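## Task

Unclip the 24VAC timer relay from the rail and place it in the tray; every other device has to remain clipped onto the rail.

## Robot and tools

Robot: two yam_ultra arms, left_arm and right_arm, each with a parallel two-finger gripper and a wrist camera. Calibrated base positions in the scene frame: left_arm (-0.021, +0.258, +0.018) m, right_arm (+0.045, -0.233, +0.039) m, both turned only about a degree around z. A two-camera stand is fixed to the floor behind the arms. Loose objects may occasionally get a brief nudge.

Frames. Scene frame: origin at table-top height halfway between the nominal bases, +z up, +x forward over the table, left_arm on the +y side (arm names do not match image sides). Fixed cameras and the table use the scene frame. Each arm reports its hand pose, velocities and targets in its own base frame. Motion offsets are expressed along the axes of that arm's current Hand target. Gripper axes: fingers extend along +z, they open and close along y. end_effector_position is the point between the pads, about 1 cm short of the fingertips. Reported positions can be off by a few centimetres, more at long reach.

Row format (shared by execute_actions and move): 14 numbers, each in [-1, 1]; first left_arm's dx, dy, dz, rx, ry, rz, opening, then the same seven for right_arm. Both arms must always be filled in. dx..rz are an offset from that arm's Hand target at the start of the action or move, not an absolute pose; 1.0 equals 0.6 m of translation or 180 degrees of rotation; rx, ry, rz form one rotation vector. Opening is absolute: +1 fully open (0.094 m), -1 closed. Writing six zeros re-requests the current Hand target; a 0 for opening is a real command (half open), so to keep a gripper unchanged resend its present opening.

execute_actions(actions, cameras): actions is a list of actions; each action is up to 15 rows, one per 1/30 s step, and a short action repeats its final row for the remaining steps. Every row counts from the action's start pose, and a repeated offset moves further. cameras: list of names, ["all"], [] for none; default is all only when actions is empty. An empty actions list returns a full status with images.

move(target, speed, blend, opening_speed, grip_force, blocking, cameras): straight-line path of each gripper. target is one 14-number row or a list of up to 15 rows, all offsets from the same starting Hand targets. speed: m/s, 0.002 to 2.9, default 0.25 (rotation up to twice that in rad/s), one value or one per target. blend: corner rounding in metres for lists; 0 stops at each point. opening_speed: rate of opening change per second on the -1..+1 scale, at least 0.2; use it to close gently. grip_force: newtons per pad, 10 to 50, one value or one per arm; persists; lower values close slowly. blocking=false returns early while the move continues. Paths last 0.5 s to 10 s, ignore obstacles and the other arm, and lag or overshoot more when fast or near full stretch. Avoid paths passing close to an arm's own base. The result ends with a move: line (done, off_target, moving, held, fault) plus limits such as paced or held.

wait(seconds 0 to 10, cameras): lets time pass holding commands; a running move continues. stop(cameras): brakes a running move. zoom_image(camera, region [x0,y0,x1,y1] pixels, at most 504x504): magnifies part of the latest image from cam_head_left, cam_head_right, cam_high, cam_left_wrist or cam_right_wrist (all 896x504). read_manual(section="licences"): licence text only. finished_scene(scene): ends the current scene, giving its number; after it, make no further calls in that reply.

Results give per arm the end-effector position and quaternion wxyz in the base frame, Hand target (last commanded pose after clipping), joint positions (last one is finger opening in metres), joint velocities (may read within noise or be omitted), joint torques (include gravity; joints 1-3 wrap at ±28 N m), grip_measured, tool commands and motor temperatures. The controller limits each step's orientation command to 40 degrees from the measured one. Grippers often rest a few centimetres short of the target without touching anything; the next command re-asks for it, or send the shortfall as an offset.

Gripping: grip_measured uses the same scale as opening and reads a bit wide when empty. On a hard part it may read up to about 3 mm narrower than the part. Pad force rises roughly 1 N per 0.001 below first contact, then jumps to the force limit; full squeeze is about 50 to 64 N per pad. Release by commanding an opening well above grip_measured.

Avoid: dropping parts or releasing them while moving, fast impacts or hard pushes on fixed or heavy things, anything leaving the table, the two arms or grippers touching or one gripper closing on the other's fingers, strain on wrist camera cables, and long holds at full stretch or pushes into unreachable poses (motors heat; MOTOR HOT at 75 °C, fault fold at 90 °C, collapse at 100 °C). A blocked arm keeps pressing until commanded back past its gripper.

Each tool is called after "Request:" by a JSON object that holds its "name" and its "arguments".

## Session

Request:
{"name": "execute_actions", "arguments": {"actions": []}}

Scene clock: 0.00 s.
left_arm: end_effector_position=(+0.4017, -0.0067, +0.0905) grip_measured=+1.000 end_effector_quat_wxyz=(+0.576, +0.014, +0.817, +0.006) | right_arm: end_effector_position=(+0.4184, -0.0386, +0.1129) grip_measured=+1.000 end_effector_quat_wxyz=(+0.579, +0.079, +0.809, -0.059)
Joint positions: left_arm=[-0.029 1.582 0.372 0.867 -0.022 0.02 0.094] | right_arm=[-0.023 1.56 0.475 0.753 0.166 0.052 0.094]
Joint velocities: within noise
Joint torques (N m): no reading
Motor temperatures (°C): left_arm=[33 33 45 36 29 30 31] | right_arm=[29 35 41 33 28 31 32]
Heat: left arm: 45 °C; right arm: 41 °C.
Hand target: left_arm +0.4061, -0.0068, +0.1021; +0.591, +0.013, +0.807, +0.006 | right_arm +0.4196, -0.0388, +0.1164; +0.582, +0.079, +0.807, -0.059
Tool commands: left_gripper/opening=+1.0 right_gripper/opening=+1.0

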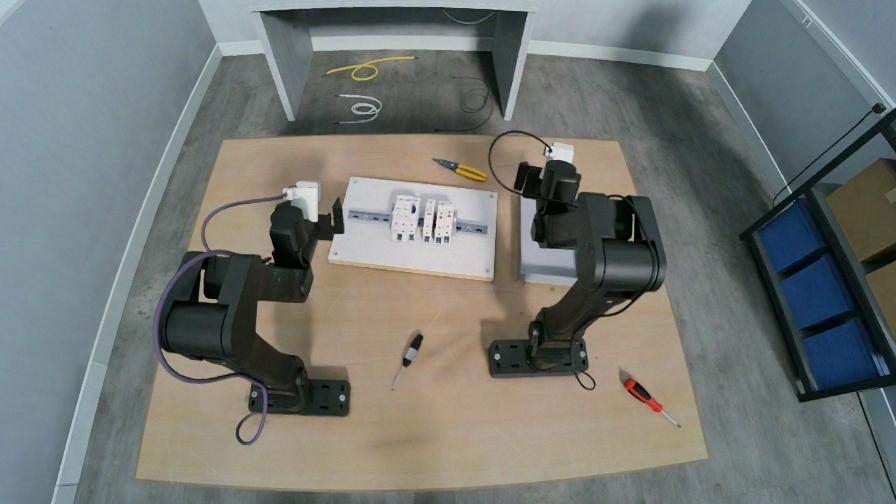

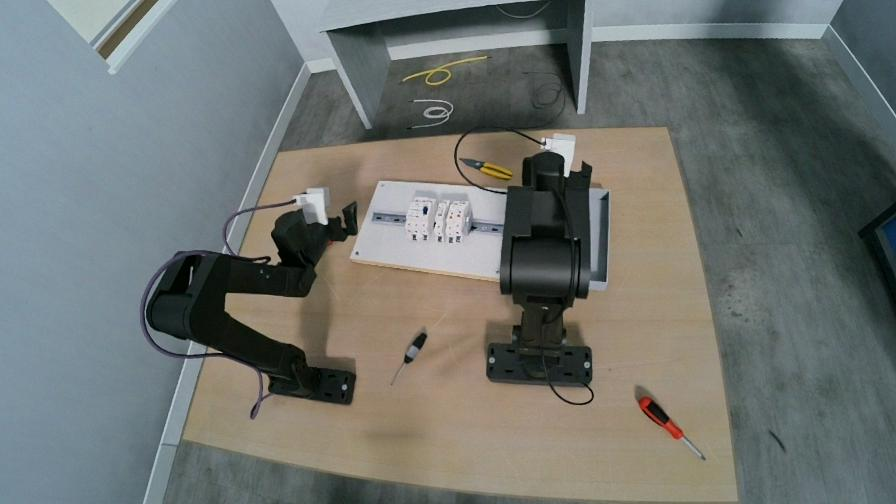

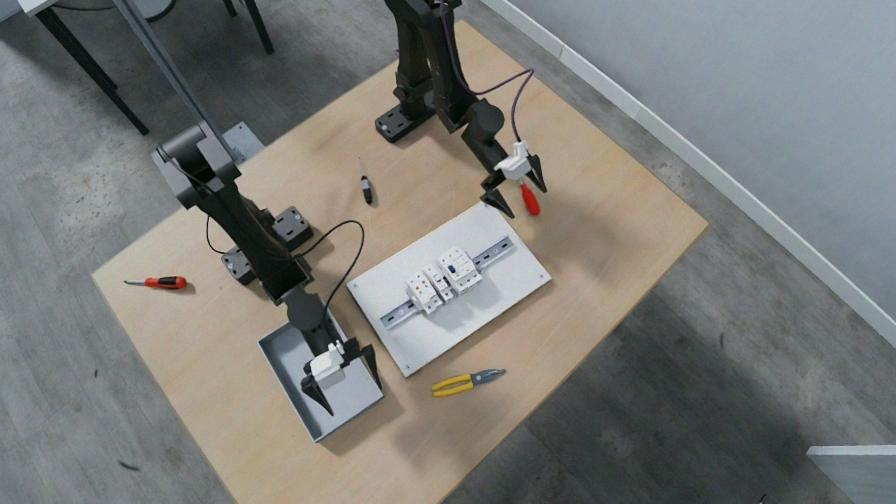

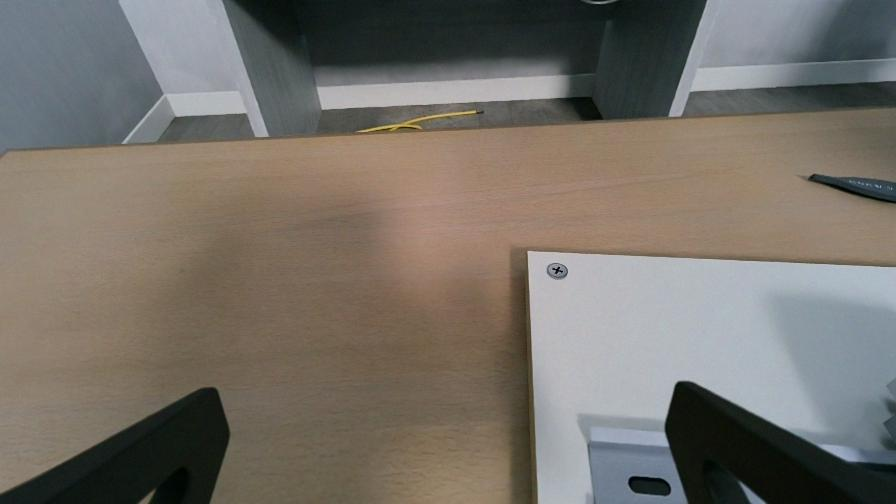

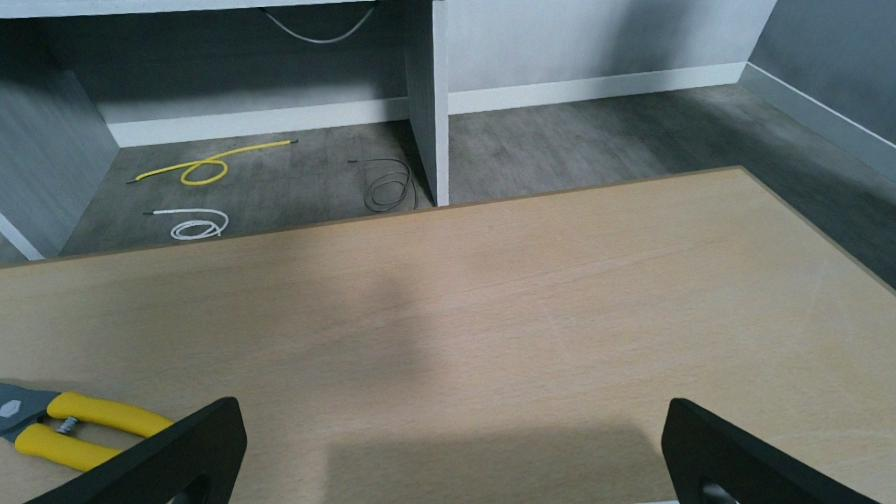

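Request:
{"name": "zoom_image", "arguments": {"camera": "cam_high", "region": [370, 220, 530, 340]}}

Request:
{"name": "zoom_image", "arguments": {"camera": "cam_head_right", "region": [360, 170, 520, 280]}}

Request:
{"name": "zoom_image", "arguments": {"camera": "cam_head_left", "region": [340, 170, 500, 280]}}

Scaled by 3.150 from the camera's 896x504 image, which has a finer 1280x720 frame.

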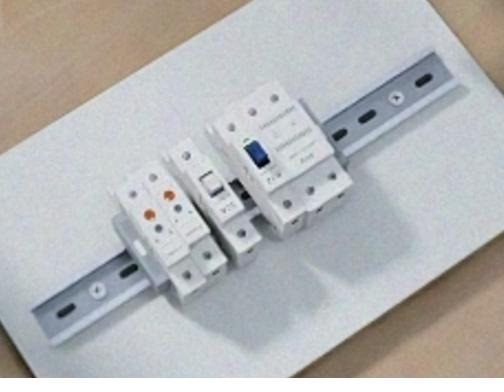

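Scaled by 3.150 from the camera's 896x504 image, which has a finer 1280x720 frame.

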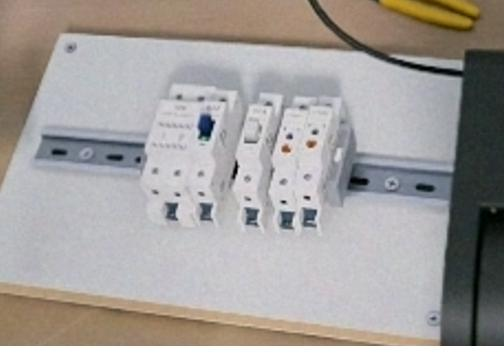

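Scaled by 3.150 from the camera's 896x504 image, which has a finer 1280x720 frame.

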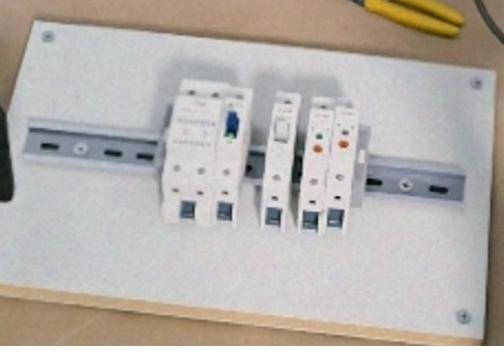

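Request:
{"name": "move", "arguments": {"target": [0,0,0,0,0,0,1,-0.162,0.302,-0.332,-0.040,0.397,-0.054,1], "cameras": ["cam_head_left","cam_right_wrist","cam_high"]}}

Scene clock: 20.63 s.
left_arm: end_effector_position=(+0.4017, -0.0067, +0.0905) grip_measured=+1.000 end_effector_quat_wxyz=(+0.576, +0.014, +0.817, +0.006) | right_arm: end_effector_position=(+0.3034, +0.1701, +0.2544) grip_measured=+1.000 end_effector_quat_wxyz=(+0.113, -0.003, +0.992, +0.056)
Joint positions: left_arm=[-0.029 1.582 0.372 0.867 -0.022 0.02 0.094] | right_arm=[0.514 1.731 1.977 -1.564 0.012 0.506 0.094]
Joint torques (N m): left_arm=[-0.03 -5.2 5.41 1.79 0.02 -0.01] | right_arm=[0.05 -7.87 9.11 0.27 -0.11 0.06]
Heat: left arm: 46 °C; right arm: 43 °C.
Hand target: left_arm +0.4061, -0.0068, +0.1021; +0.591, +0.013, +0.807, +0.006 | right_arm +0.2999, +0.1707, +0.2708; -0.001, +0.000, +1.000, -0.001
Off the commanded pose: left_arm 0.012 m, 2 deg | right_arm 0.017 m, 15 deg.
joint sent to its limit (right arm) — joint 4 (wrist pitch), lower limit. The joint targets are off in orientation, not in position.
move: off_target (left_arm, right_arm)
Images, in order (width x height): cam_head_left 896x504, cam_high 896x504, cam_right_wrist 896x504.

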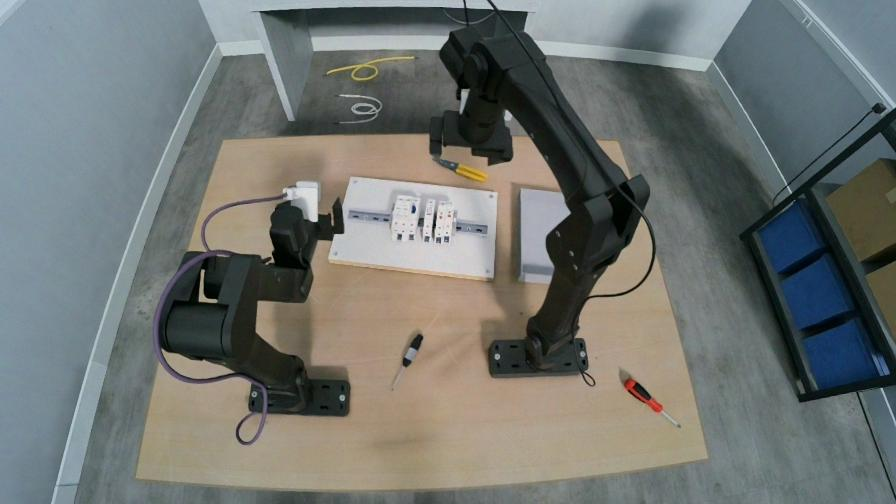

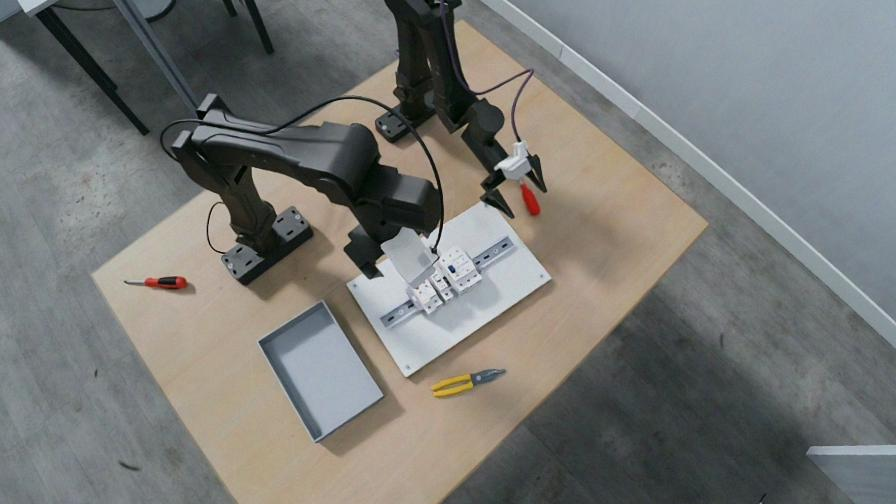

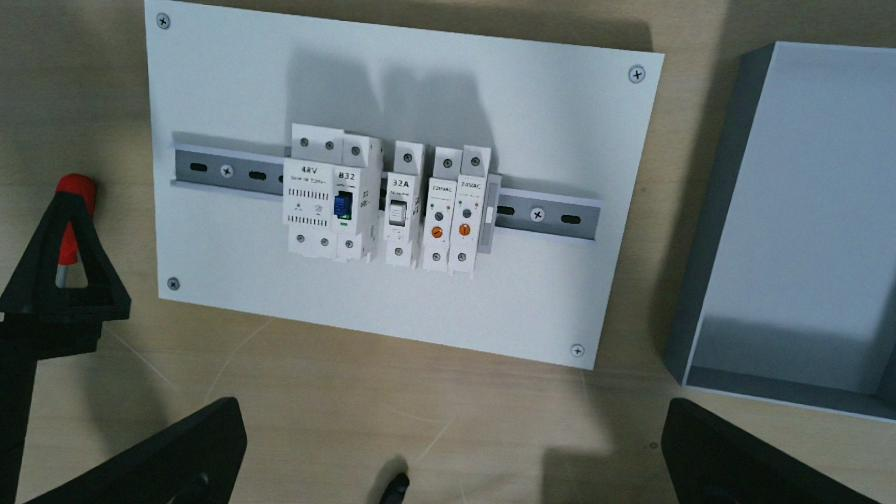

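Request:
{"name": "zoom_image", "arguments": {"camera": "cam_right_wrist", "region": [270, 110, 520, 290]}}

Request:
{"name": "zoom_image", "arguments": {"camera": "cam_right_wrist", "region": [410, 140, 510, 210]}}

Scaled by 2.016 from the camera's 896x504 image, which has a finer 1280x720 frame.

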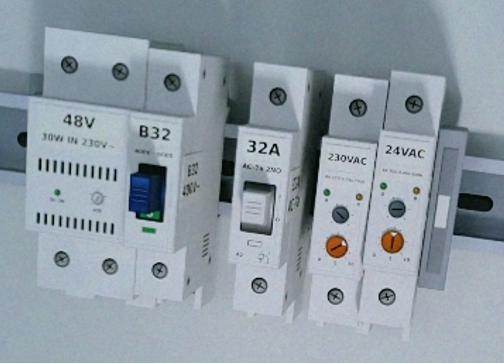

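Scaled by 5.040 from the camera's 896x504 image, which has a finer 1280x720 frame.

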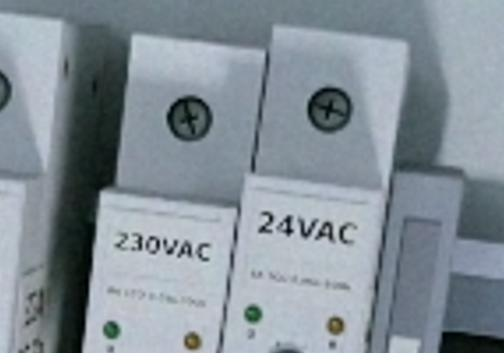

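Request:
{"name": "move", "arguments": {"target": [0,0,0,0,0,0,1,-0.037,0.007,0.217,0,0,-0.469,1], "cameras": ["cam_high","cam_right_wrist","cam_head_right"]}}

Scene clock: 47.20 s.
left_arm: end_effector_position=(+0.4017, -0.0067, +0.0905) grip_measured=+1.000 end_effector_quat_wxyz=(+0.576, +0.014, +0.817, +0.006) | right_arm: end_effector_position=(+0.3235, +0.1734, +0.1494) grip_measured=+1.000 end_effector_quat_wxyz=(+0.009, -0.666, +0.746, +0.000)
Joint positions: left_arm=[-0.029 1.582 0.372 0.867 -0.022 0.02 0.094] | right_arm=[0.487 1.93 1.826 -1.449 -0.004 -0.971 0.094]
Joint torques (N m): left_arm=[-0.02 -5.22 5.41 1.79 0.03 -0.01] | right_arm=[0.58 -6.84 5.04 0.06 -0.05 -0.06]
Motor temperatures (°C): left_arm=[33 33 46 41 29 30 31] | right_arm=[29 36 43 34 28 31 32]
Heat: left arm: 46 °C; right arm: 43 °C.
Hand target: left_arm +0.4061, -0.0068, +0.1021; +0.591, +0.013, +0.807, +0.006 | right_arm +0.3220, +0.1746, +0.1406; -0.001, -0.672, +0.741, +0.000
Off the commanded pose: left_arm 0.012 m, 2 deg | right_arm 0.009 m, 1 deg.
move: off_target (left_arm)
Images, in order (width x height): cam_head_right 896x504, cam_high 896x504, cam_right_wrist 896x504.

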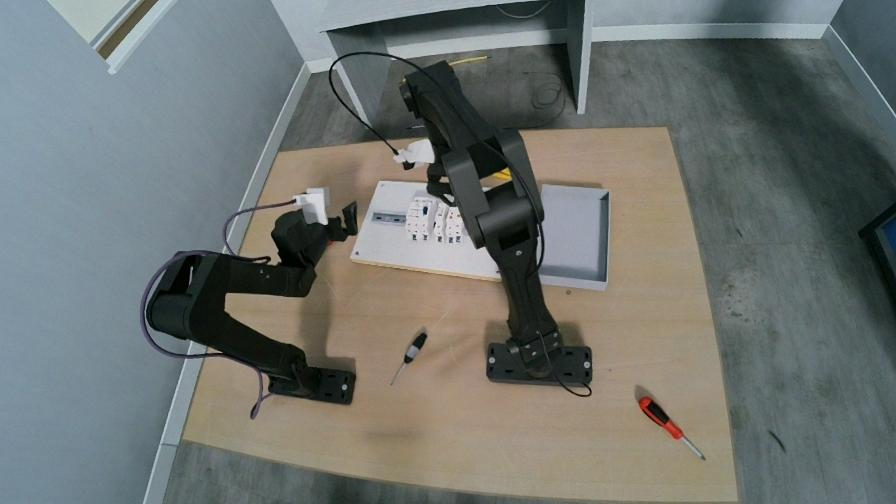

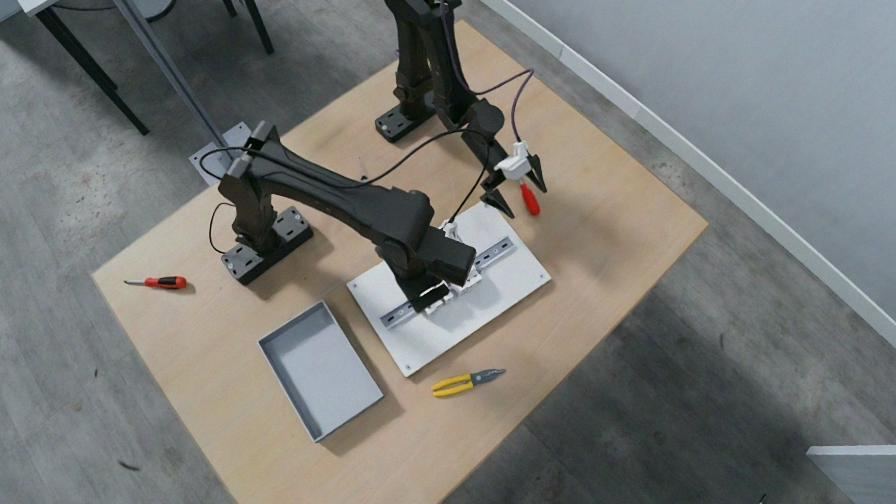

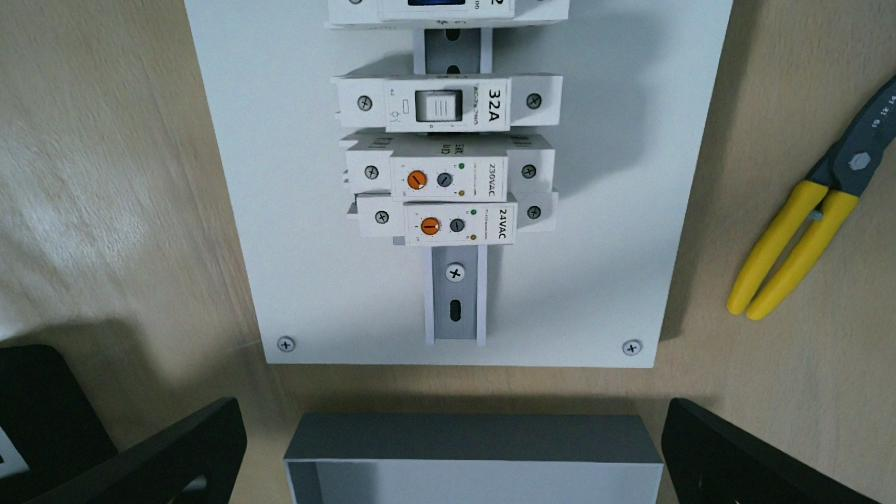

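Request:
{"name": "move", "arguments": {"target": [0,0,0,0,0,0,1,-0.0075,-0.0067,0.149,0,0,0,0.3], "cameras": ["cam_right_wrist"], "speed": 0.1}}

Scene clock: 64.47 s.
left_arm: end_effector_position=(+0.4017, -0.0067, +0.0905) grip_measured=+1.000 end_effector_quat_wxyz=(+0.576, +0.014, +0.817, +0.006) | right_arm: end_effector_position=(+0.3294, +0.1781, +0.0591) grip_measured=+0.303 end_effector_quat_wxyz=(+0.007, -0.668, +0.744, +0.000)
Joint positions: left_arm=[-0.029 1.582 0.372 0.867 -0.022 0.02 0.094] | right_arm=[0.492 1.977 1.531 -1.111 -0.003 -0.972 0.061]
Joint torques (N m): left_arm=[-0.02 -5.22 5.41 1.79 0.02 -0.01] | right_arm=[0.57 -7.19 5.19 0 -0.01 -0.04]
Heat: left arm: 46 °C; right arm: 42 °C.
Hand target: left_arm +0.4061, -0.0068, +0.1021; +0.591, +0.013, +0.807, +0.006 | right_arm +0.3263, +0.1787, +0.0512; -0.001, -0.672, +0.741, +0.000
Off the commanded pose: left_arm 0.012 m, 2 deg | right_arm 0.008 m, 1 deg.
move: off_target (left_arm)
Images, in order (width x height): cam_right_wrist 896x504.

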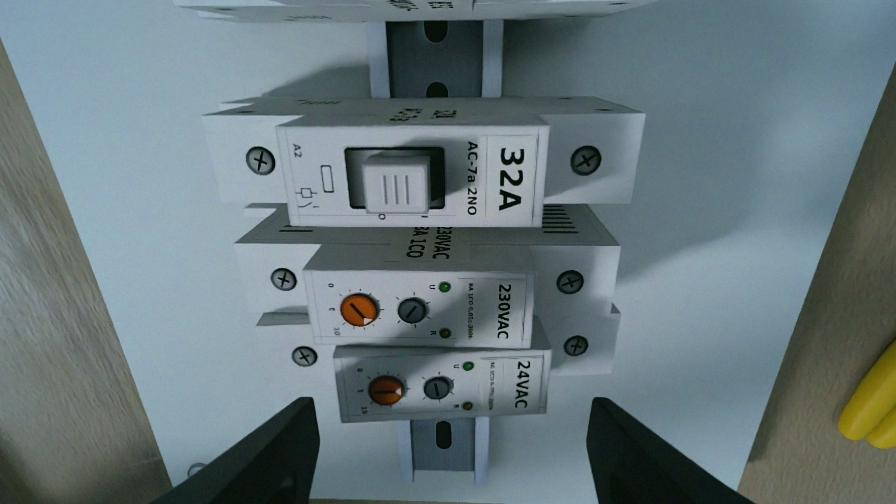

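Request:
{"name": "move", "arguments": {"target": [0,0,0,0,0,0,1,0.0035,0.0022,0.0217,0,0,0,0.3], "cameras": ["cam_right_wrist"], "speed": 0.03}}

Request:
{"name": "zoom_image", "arguments": {"camera": "cam_right_wrist", "region": [200, 220, 700, 500]}}

Scene clock: 74.30 s.
left_arm: end_effector_position=(+0.4017, -0.0067, +0.0905) grip_measured=+1.000 end_effector_quat_wxyz=(+0.576, +0.014, +0.817, +0.006) | right_arm: end_effector_position=(+0.3266, +0.1766, +0.0485) grip_measured=+0.303 end_effector_quat_wxyz=(+0.006, -0.668, +0.744, +0.000)
Joint positions: left_arm=[-0.029 1.582 0.372 0.867 -0.022 0.02 0.094] | right_arm=[0.492 1.977 1.487 -1.07 -0.003 -0.972 0.061]
Joint torques (N m): left_arm=[-0.03 -5.2 5.42 1.79 0.03 0] | right_arm=[0.34 -6.82 4.71 0.18 -0.02 -0.06]
Heat: left arm: 46 °C; right arm: 42 °C.
Hand target: left_arm +0.4061, -0.0068, +0.1021; +0.591, +0.013, +0.807, +0.006 | right_arm +0.3247, +0.1767, +0.0381; -0.001, -0.672, +0.741, +0.000
Off the commanded pose: left_arm 0.012 m, 2 deg | right_arm 0.010 m, 1 deg.
move: off_target (left_arm)
Images, in order (width x height): cam_right_wrist 896x504.

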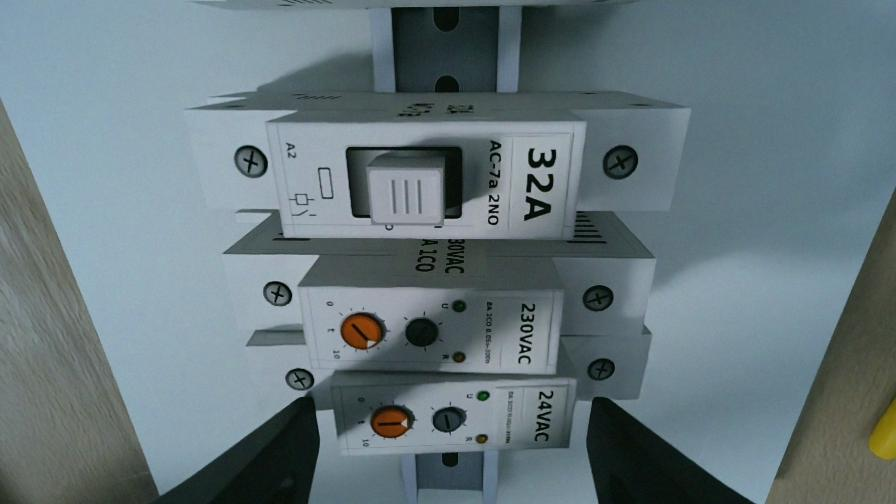

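Scaled by 1.008 from the camera's 896x504 image, which has a finer 1280x720 frame.

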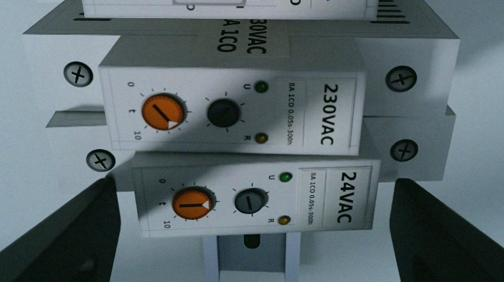

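Request:
{"name": "move", "arguments": {"target": [0,0,0,0,0,0,1,-0.0025,0,0,0,0,0,-0.3], "cameras": ["cam_right_wrist"], "opening_speed": 0.3, "speed": 0.03}}

Scene clock: 82.17 s.
left_arm: end_effector_position=(+0.4017, -0.0067, +0.0905) grip_measured=+1.000 end_effector_quat_wxyz=(+0.576, +0.014, +0.817, +0.006) | right_arm: end_effector_position=(+0.3281, +0.1774, +0.0485) grip_measured=-0.049 end_effector_quat_wxyz=(+0.009, -0.668, +0.744, -0.001)
Joint positions: left_arm=[-0.029 1.582 0.372 0.867 -0.022 0.02 0.094] | right_arm=[0.492 1.977 1.487 -1.064 -0.003 -0.972 0.045]
Joint torques (N m): left_arm=[-0.02 -5.2 5.41 1.79 0.03 -0.01] | right_arm=[0.64 -6.63 5.11 0.11 -0.02 -0.03]
Heat: left arm: 46 °C; right arm: 42 °C.
Hand target: left_arm +0.4061, -0.0068, +0.1021; +0.591, +0.013, +0.807, +0.006 | right_arm +0.3248, +0.1782, +0.0381; -0.001, -0.672, +0.741, +0.000
Off the commanded pose: left_arm 0.012 m, 2 deg | right_arm 0.011 m, 1 deg.
move: off_target (left_arm, right_arm)
Images, in order (width x height): cam_right_wrist 896x504.

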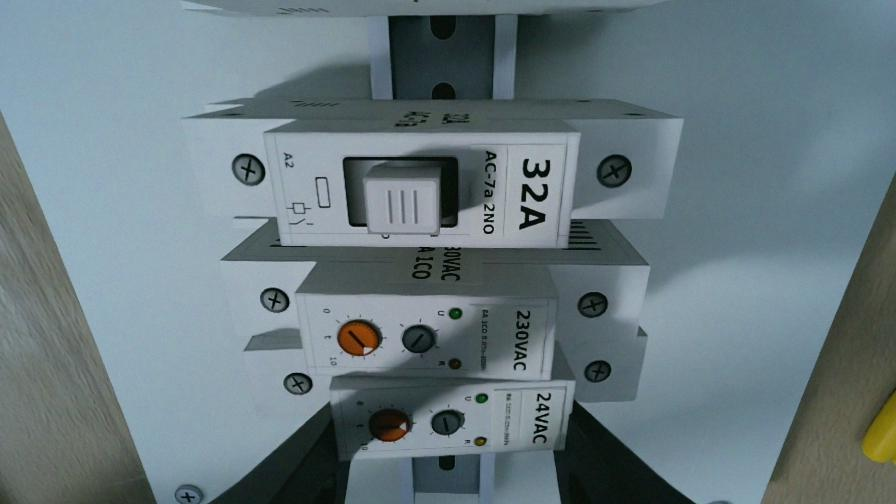

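Request:
{"name": "move", "arguments": {"target": [0,0,0,0,0,0,1,-0.0017,-0.0163,-0.0045,-0.067,0,0,-0.3], "cameras": ["cam_right_wrist","cam_high"], "speed": 0.03}}

Scene clock: 90.83 s.
left_arm: end_effector_position=(+0.4017, -0.0067, +0.0905) grip_measured=+1.000 end_effector_quat_wxyz=(+0.576, +0.014, +0.817, +0.006) | right_arm: end_effector_position=(+0.3350, +0.1761, +0.0495) grip_measured=-0.049 end_effector_quat_wxyz=(-0.063, -0.668, +0.738, +0.063)
Joint positions: left_arm=[-0.029 1.582 0.372 0.867 -0.022 0.02 0.094] | right_arm=[0.441 2.168 1.767 -1.326 -0.085 -1.037 0.045]
Joint torques (N m): left_arm=[-0.03 -5.22 5.42 1.79 0.03 0] | right_arm=[-0.42 -6.64 7.5 -0.48 -0.35 -0.1]
Heat: left arm: 46 °C; right arm: 42 °C.
Hand target: left_arm +0.4061, -0.0068, +0.1021; +0.591, +0.013, +0.807, +0.006 | right_arm +0.3346, +0.1783, +0.0408; -0.072, -0.668, +0.737, +0.078
Off the commanded pose: left_arm 0.012 m, 2 deg | right_arm 0.009 m, 2 deg.
move: off_target (left_arm)
Images, in order (width x height): cam_high 896x504, cam_right_wrist 896x504.

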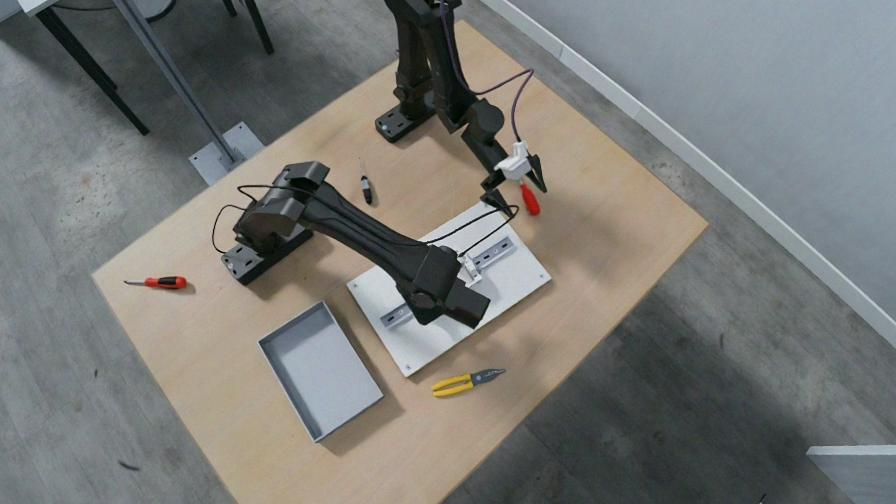

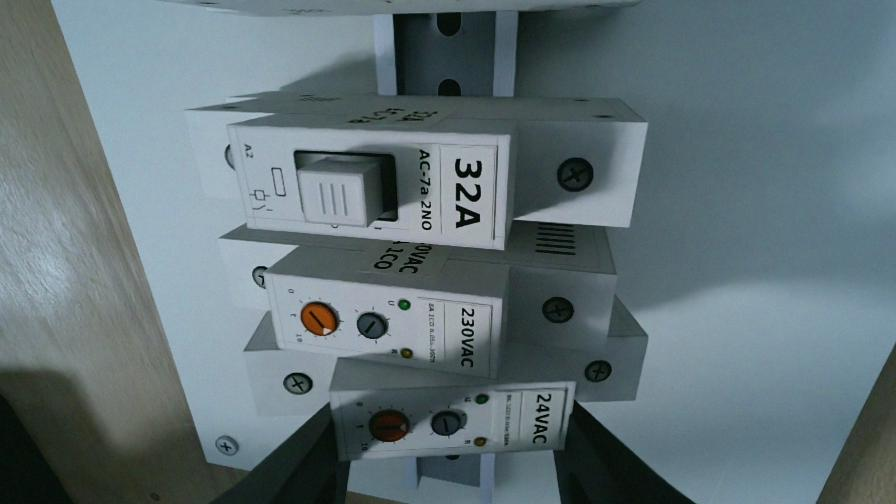

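Request:
{"name": "move", "arguments": {"target": [[0,0,0,0,0,0,1,-0.0013,-0.0117,-0.009,-0.056,0,0,-0.3],[0,0,0,0,0,0,1,-0.0013,-0.0017,-0.055,-0.056,0,0,-0.3]], "cameras": ["cam_right_wrist","cam_high"], "speed": 0.03}}

Scene clock: 98.13 s.
left_arm: end_effector_position=(+0.4017, -0.0067, +0.0905) grip_measured=+1.000 end_effector_quat_wxyz=(+0.576, +0.014, +0.817, +0.006) | right_arm: end_effector_position=(+0.3393, +0.1731, +0.0499) grip_measured=-0.049 end_effector_quat_wxyz=(-0.128, -0.665, +0.728, +0.109)
Joint positions: left_arm=[-0.029 1.582 0.372 0.867 -0.022 0.02 0.094] | right_arm=[0.412 2.355 2.039 -1.572 -0.121 -1.087 0.045]
Joint torques (N m): left_arm=[-0.03 -5.2 5.41 1.79 0.02 0] | right_arm=[-1.62 -14.11 6.58 -0.77 -0.81 -0.13]
Heat: left arm: 46 °C; right arm: 42 °C.
Hand target: left_arm +0.4061, -0.0068, +0.1021; +0.591, +0.013, +0.807, +0.006 | right_arm +0.3427, +0.1783, +0.0729; -0.130, -0.659, +0.727, +0.142
Off the commanded pose: left_arm 0.012 m, 2 deg | right_arm 0.024 m, 4 deg.
joint sent to its limit (right arm) — joint 4 (wrist pitch), lower limit. The joint targets are off in orientation, not in position.
move: off_target (left_arm, right_arm)
Images, in order (width x height): cam_high 896x504, cam_right_wrist 896x504.

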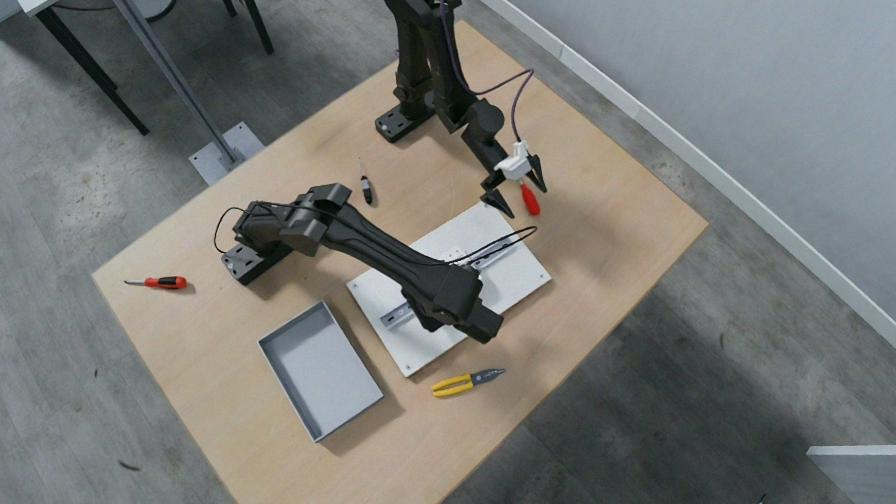

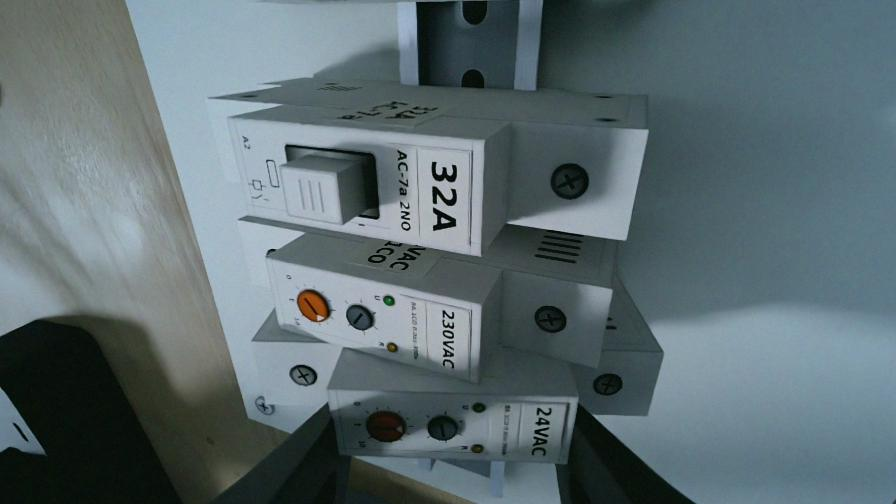

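Request:
{"name": "move", "arguments": {"target": [[0,0,0,0,0,0,1,-0.002,-0.0298,0.0203,0,0,0,-0.3],[0,0,0,0,0,0,1,-0.0023,-0.0152,-0.0242,0,0,0,-0.3]], "cameras": ["cam_right_wrist"], "speed": 0.03}}

Scene clock: 107.70 s.
left_arm: end_effector_position=(+0.4017, -0.0067, +0.0905) grip_measured=+1.000 end_effector_quat_wxyz=(+0.576, +0.014, +0.817, +0.006) | right_arm: end_effector_position=(+0.3398, +0.1730, +0.0503) grip_measured=-0.049 end_effector_quat_wxyz=(-0.130, -0.664, +0.727, +0.114)
Joint positions: left_arm=[-0.029 1.582 0.372 0.867 -0.022 0.02 0.094] | right_arm=[0.408 2.365 2.055 -1.585 -0.129 -1.093 0.045]
Joint torques (N m): left_arm=[-0.02 -5.2 5.42 1.79 0.03 0] | right_arm=[-2.4 -15.21 9.42 -0.65 -0.7 -0.11]
Heat: left arm: 46 °C; right arm: 43 °C.
Hand target: left_arm +0.4061, -0.0068, +0.1021; +0.591, +0.013, +0.807, +0.006 | right_arm +0.3568, +0.1784, +0.0829; -0.130, -0.659, +0.727, +0.142
Off the commanded pose: left_arm 0.012 m, 2 deg | right_arm 0.037 m, 3 deg.
joint read past its limit (right arm) — joint 4 (wrist pitch), lower limit.
joint sent to its limit (right arm) — joint 4 (wrist pitch), lower limit. The joint targets are off in orientation, not in position.
move: off_target (left_arm, right_arm)
Images, in order (width x height): cam_right_wrist 896x504.

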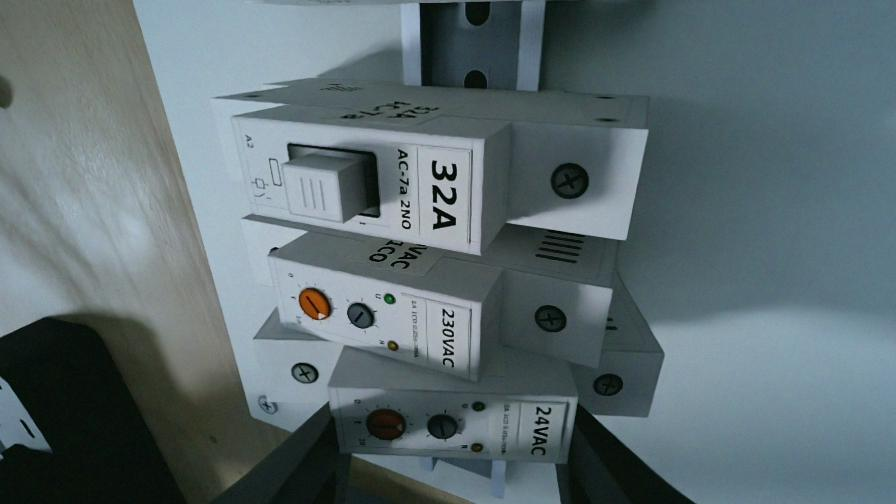

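Request:
{"name": "wait", "arguments": {"seconds": 0, "cameras": ["cam_head_left","cam_head_right","cam_right_wrist"]}}

Request:
{"name": "zoom_image", "arguments": {"camera": "cam_head_left", "region": [370, 170, 510, 280]}}

Request:
{"name": "zoom_image", "arguments": {"camera": "cam_head_right", "region": [380, 170, 520, 280]}}

Request:
{"name": "zoom_image", "arguments": {"camera": "cam_right_wrist", "region": [200, 220, 700, 500]}}

Scene clock: 111.90 s.
left_arm: end_effector_position=(+0.4017, -0.0067, +0.0905) grip_measured=+1.000 end_effector_quat_wxyz=(+0.576, +0.014, +0.817, +0.006) | right_arm: end_effector_position=(+0.3398, +0.1730, +0.0503) grip_measured=-0.049 end_effector_quat_wxyz=(-0.130, -0.664, +0.727, +0.114)
Joint positions: left_arm=[-0.029 1.582 0.372 0.867 -0.022 0.02 0.094] | right_arm=[0.408 2.365 2.055 -1.585 -0.129 -1.093 0.045]
Joint torques (N m): left_arm=[-0.02 -5.22 5.42 1.79 0.02 0] | right_arm=[-2.39 -15.19 9.43 -0.65 -0.7 -0.11]
Heat: left arm: 46 °C; right arm: 43 °C.
Hand target: left_arm +0.4061, -0.0068, +0.1021; +0.591, +0.013, +0.807, +0.006 | right_arm +0.3568, +0.1784, +0.0829; -0.130, -0.659, +0.727, +0.142
Tool commands: left_gripper/opening=+1.0 right_gripper/opening=-0.3
Off the commanded pose: left_arm 0.012 m, 2 deg | right_arm 0.037 m, 3 deg.
joint read past its limit (right arm) — joint 4 (wrist pitch), lower limit.
Images, in order (width x height): cam_head_left 896x504, cam_head_right 896x504, cam_right_wrist 896x504.

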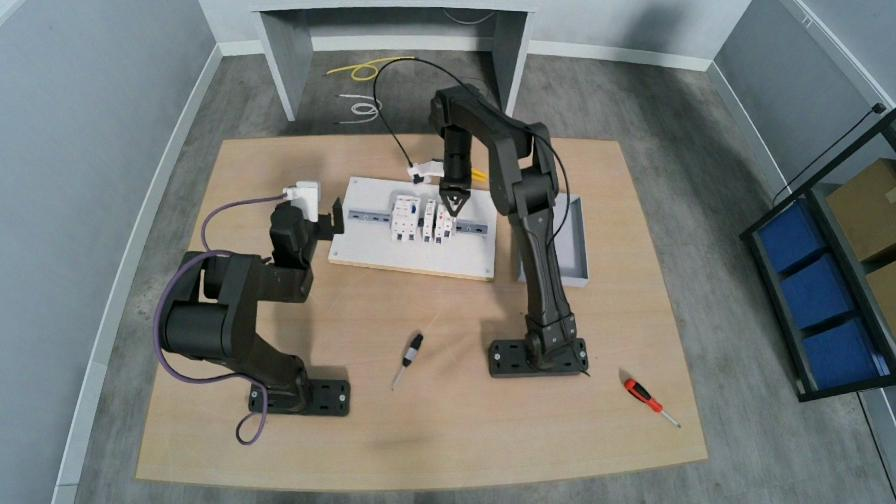

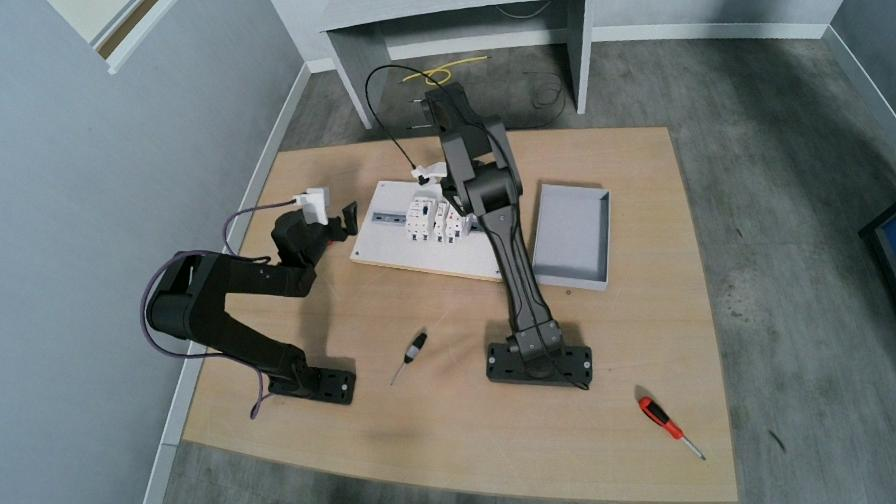

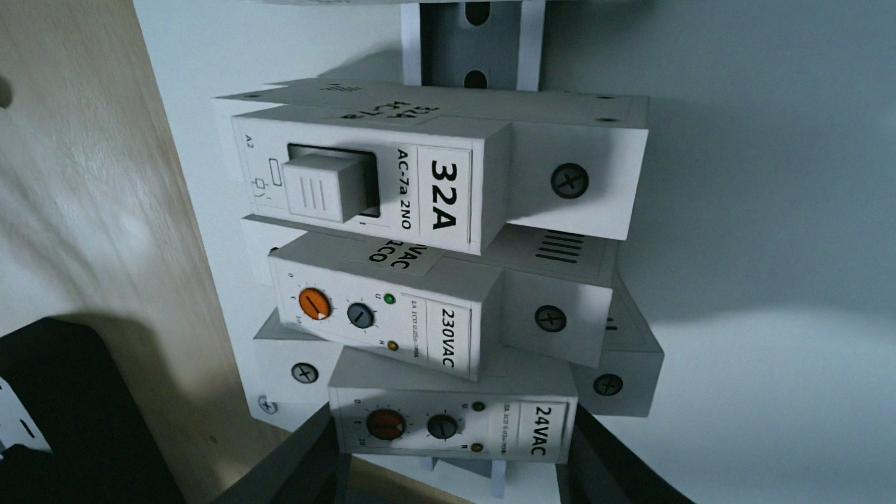

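Scaled by 3.600 from the camera's 896x504 image, which has a finer 1280x720 frame.

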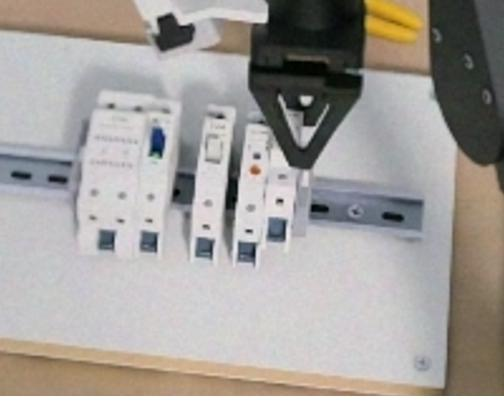

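Scaled by 3.600 from the camera's 896x504 image, which has a finer 1280x720 frame.

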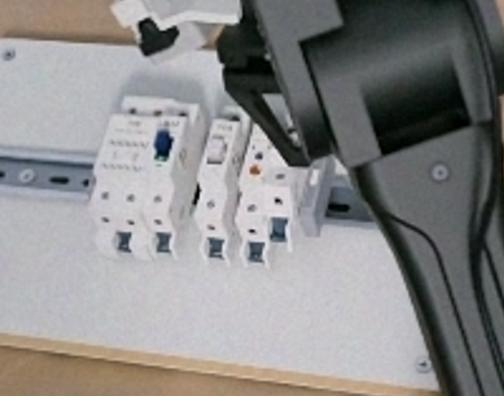

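Scaled by 1.008 from the camera's 896x504 image, which has a finer 1280x720 frame.

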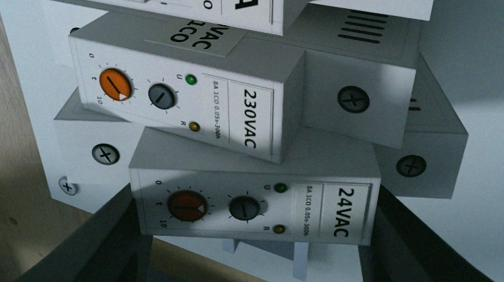

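Request:
{"name": "move", "arguments": {"target": [0,0,0,0,0,0,1,0.0035,-0.029,0.0567,0.02,0,0,-0.3], "cameras": ["cam_right_wrist"], "speed": 0.04}}

Scene clock: 118.77 s.
left_arm: end_effector_position=(+0.4017, -0.0067, +0.0905) grip_measured=+1.000 end_effector_quat_wxyz=(+0.576, +0.014, +0.817, +0.006) | right_arm: end_effector_position=(+0.3407, +0.1732, +0.0494) grip_measured=-0.049 end_effector_quat_wxyz=(-0.137, -0.664, +0.726, +0.116)
Joint positions: left_arm=[-0.029 1.582 0.372 0.867 -0.022 0.02 0.094] | right_arm=[0.408 2.388 2.089 -1.61 -0.128 -1.095 0.045]
Joint torques (N m): left_arm=[-0.02 -5.22 5.42 1.79 0.03 0] | right_arm=[-2 -8.13 10.35 -0.41 -0.36 -0.14]
Heat: left arm: 46 °C; right arm: 43 °C.
Hand target: left_arm +0.4061, -0.0068, +0.1021; +0.591, +0.013, +0.807, +0.006 | right_arm +0.3598, +0.1759, +0.0448; -0.109, -0.663, +0.731, +0.119
Off the commanded pose: left_arm 0.012 m, 2 deg | right_arm 0.020 m, 3 deg.
joint read past its limit (right arm) — joint 4 (wrist pitch), lower limit.
joint sent to its limit (right arm) — joint 4 (wrist pitch), lower limit. The joint targets still meet the commanded pose.
move: off_target (left_arm, right_arm)
Images, in order (width x height): cam_right_wrist 896x504.

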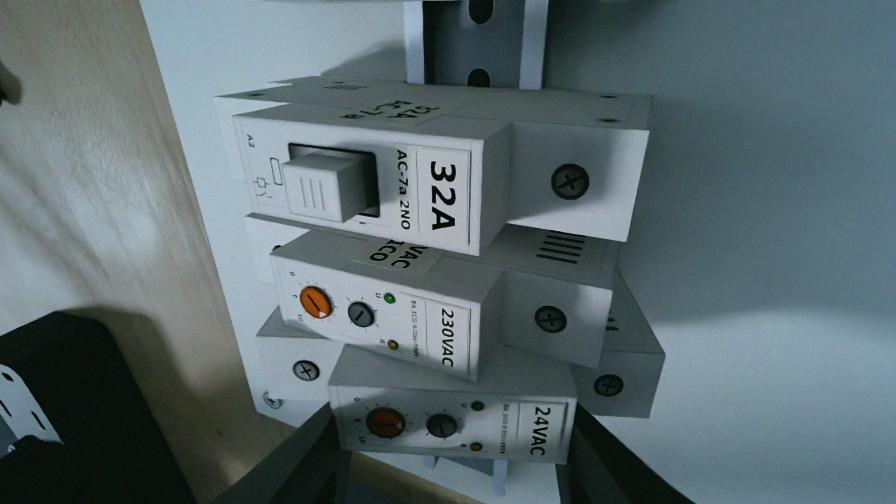

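Request:
{"name": "move", "arguments": {"target": [0,0,0,0,0,0,1,-0.0028,0.0028,0.008,0.039,0,0,-0.3], "cameras": ["cam_right_wrist"], "speed": 0.04}}

Scene clock: 132.70 s.
left_arm: end_effector_position=(+0.4017, -0.0067, +0.0905) grip_measured=+1.000 end_effector_quat_wxyz=(+0.576, +0.014, +0.817, +0.006) | right_arm: end_effector_position=(+0.3427, +0.1718, +0.0483) grip_measured=-0.049 end_effector_quat_wxyz=(-0.100, -0.663, +0.735, +0.096)
Joint positions: left_arm=[-0.029 1.582 0.372 0.867 -0.022 0.02 0.094] | right_arm=[0.408 2.292 1.944 -1.475 -0.116 -1.075 0.045]
Joint torques (N m): left_arm=[-0.02 -5.22 5.41 1.79 0.03 0] | right_arm=[0.66 -10.4 3.92 0.4 0.09 0.1]
Heat: left arm: 46 °C; right arm: 43 °C.
Hand target: left_arm +0.4061, -0.0068, +0.1021; +0.591, +0.013, +0.807, +0.006 | right_arm +0.3568, +0.1779, +0.0408; -0.068, -0.668, +0.737, +0.074
Off the commanded pose: left_arm 0.012 m, 2 deg | right_arm 0.017 m, 4 deg.
move: off_target (left_arm, right_arm)
Images, in order (width x height): cam_right_wrist 896x504.

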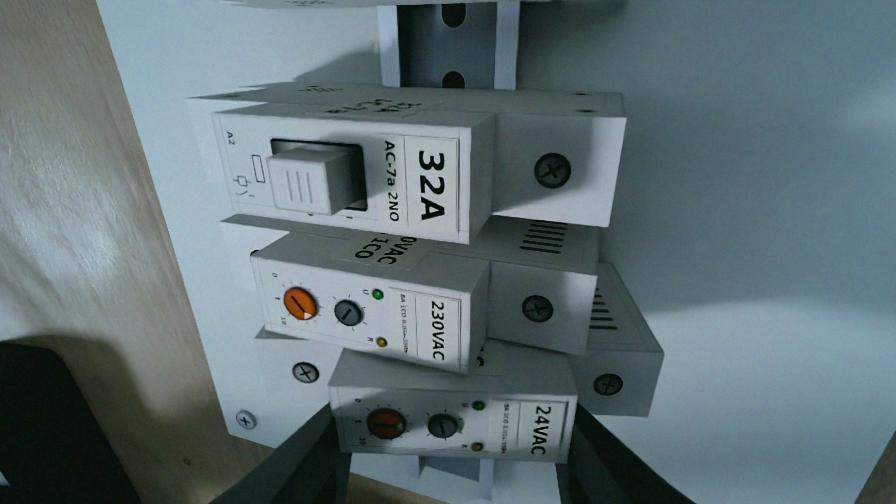

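Request:
{"name": "move", "arguments": {"target": [0,0,0,0,0,0,1,0.001,0.023,-0.072,0,0,0,-0.3], "cameras": ["cam_right_wrist"], "speed": 0.04}}

Scene clock: 137.10 s.
left_arm: end_effector_position=(+0.4017, -0.0067, +0.0905) grip_measured=+1.000 end_effector_quat_wxyz=(+0.576, +0.014, +0.817, +0.006) | right_arm: end_effector_position=(+0.3491, +0.1721, +0.0648) grip_measured=-0.049 end_effector_quat_wxyz=(-0.090, -0.665, +0.737, +0.081)
Joint positions: left_arm=[-0.029 1.582 0.372 0.867 -0.022 0.02 0.094] | right_arm=[0.411 2.283 2.002 -1.514 -0.096 -1.068 0.045]
Joint torques (N m): left_arm=[-0.02 -5.22 5.42 1.79 0.03 0] | right_arm=[0.76 -12.46 9.07 -0.76 -0.14 0.06]
Heat: left arm: 45 °C; right arm: 43 °C.
Hand target: left_arm +0.4061, -0.0068, +0.1021; +0.591, +0.013, +0.807, +0.006 | right_arm +0.3519, +0.1778, +0.0858; -0.068, -0.668, +0.737, +0.074
Off the commanded pose: left_arm 0.012 m, 2 deg | right_arm 0.022 m, 3 deg.
move: off_target (left_arm, right_arm)
Images, in order (width x height): cam_right_wrist 896x504.

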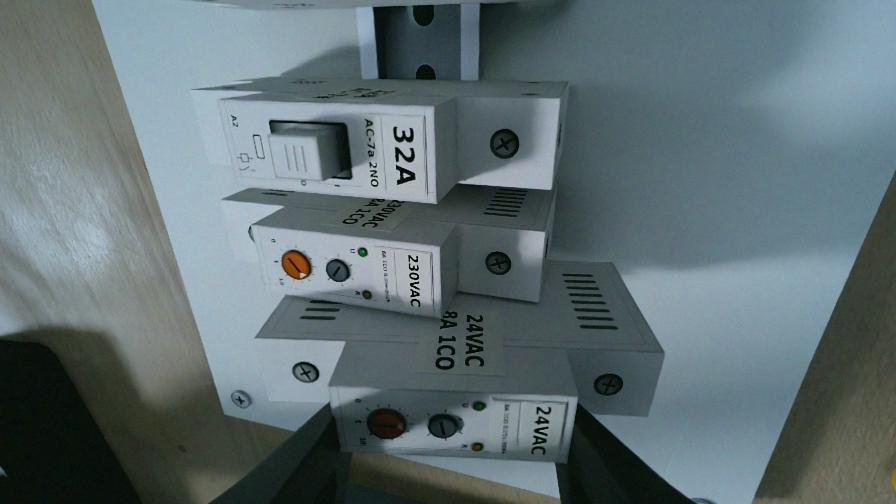

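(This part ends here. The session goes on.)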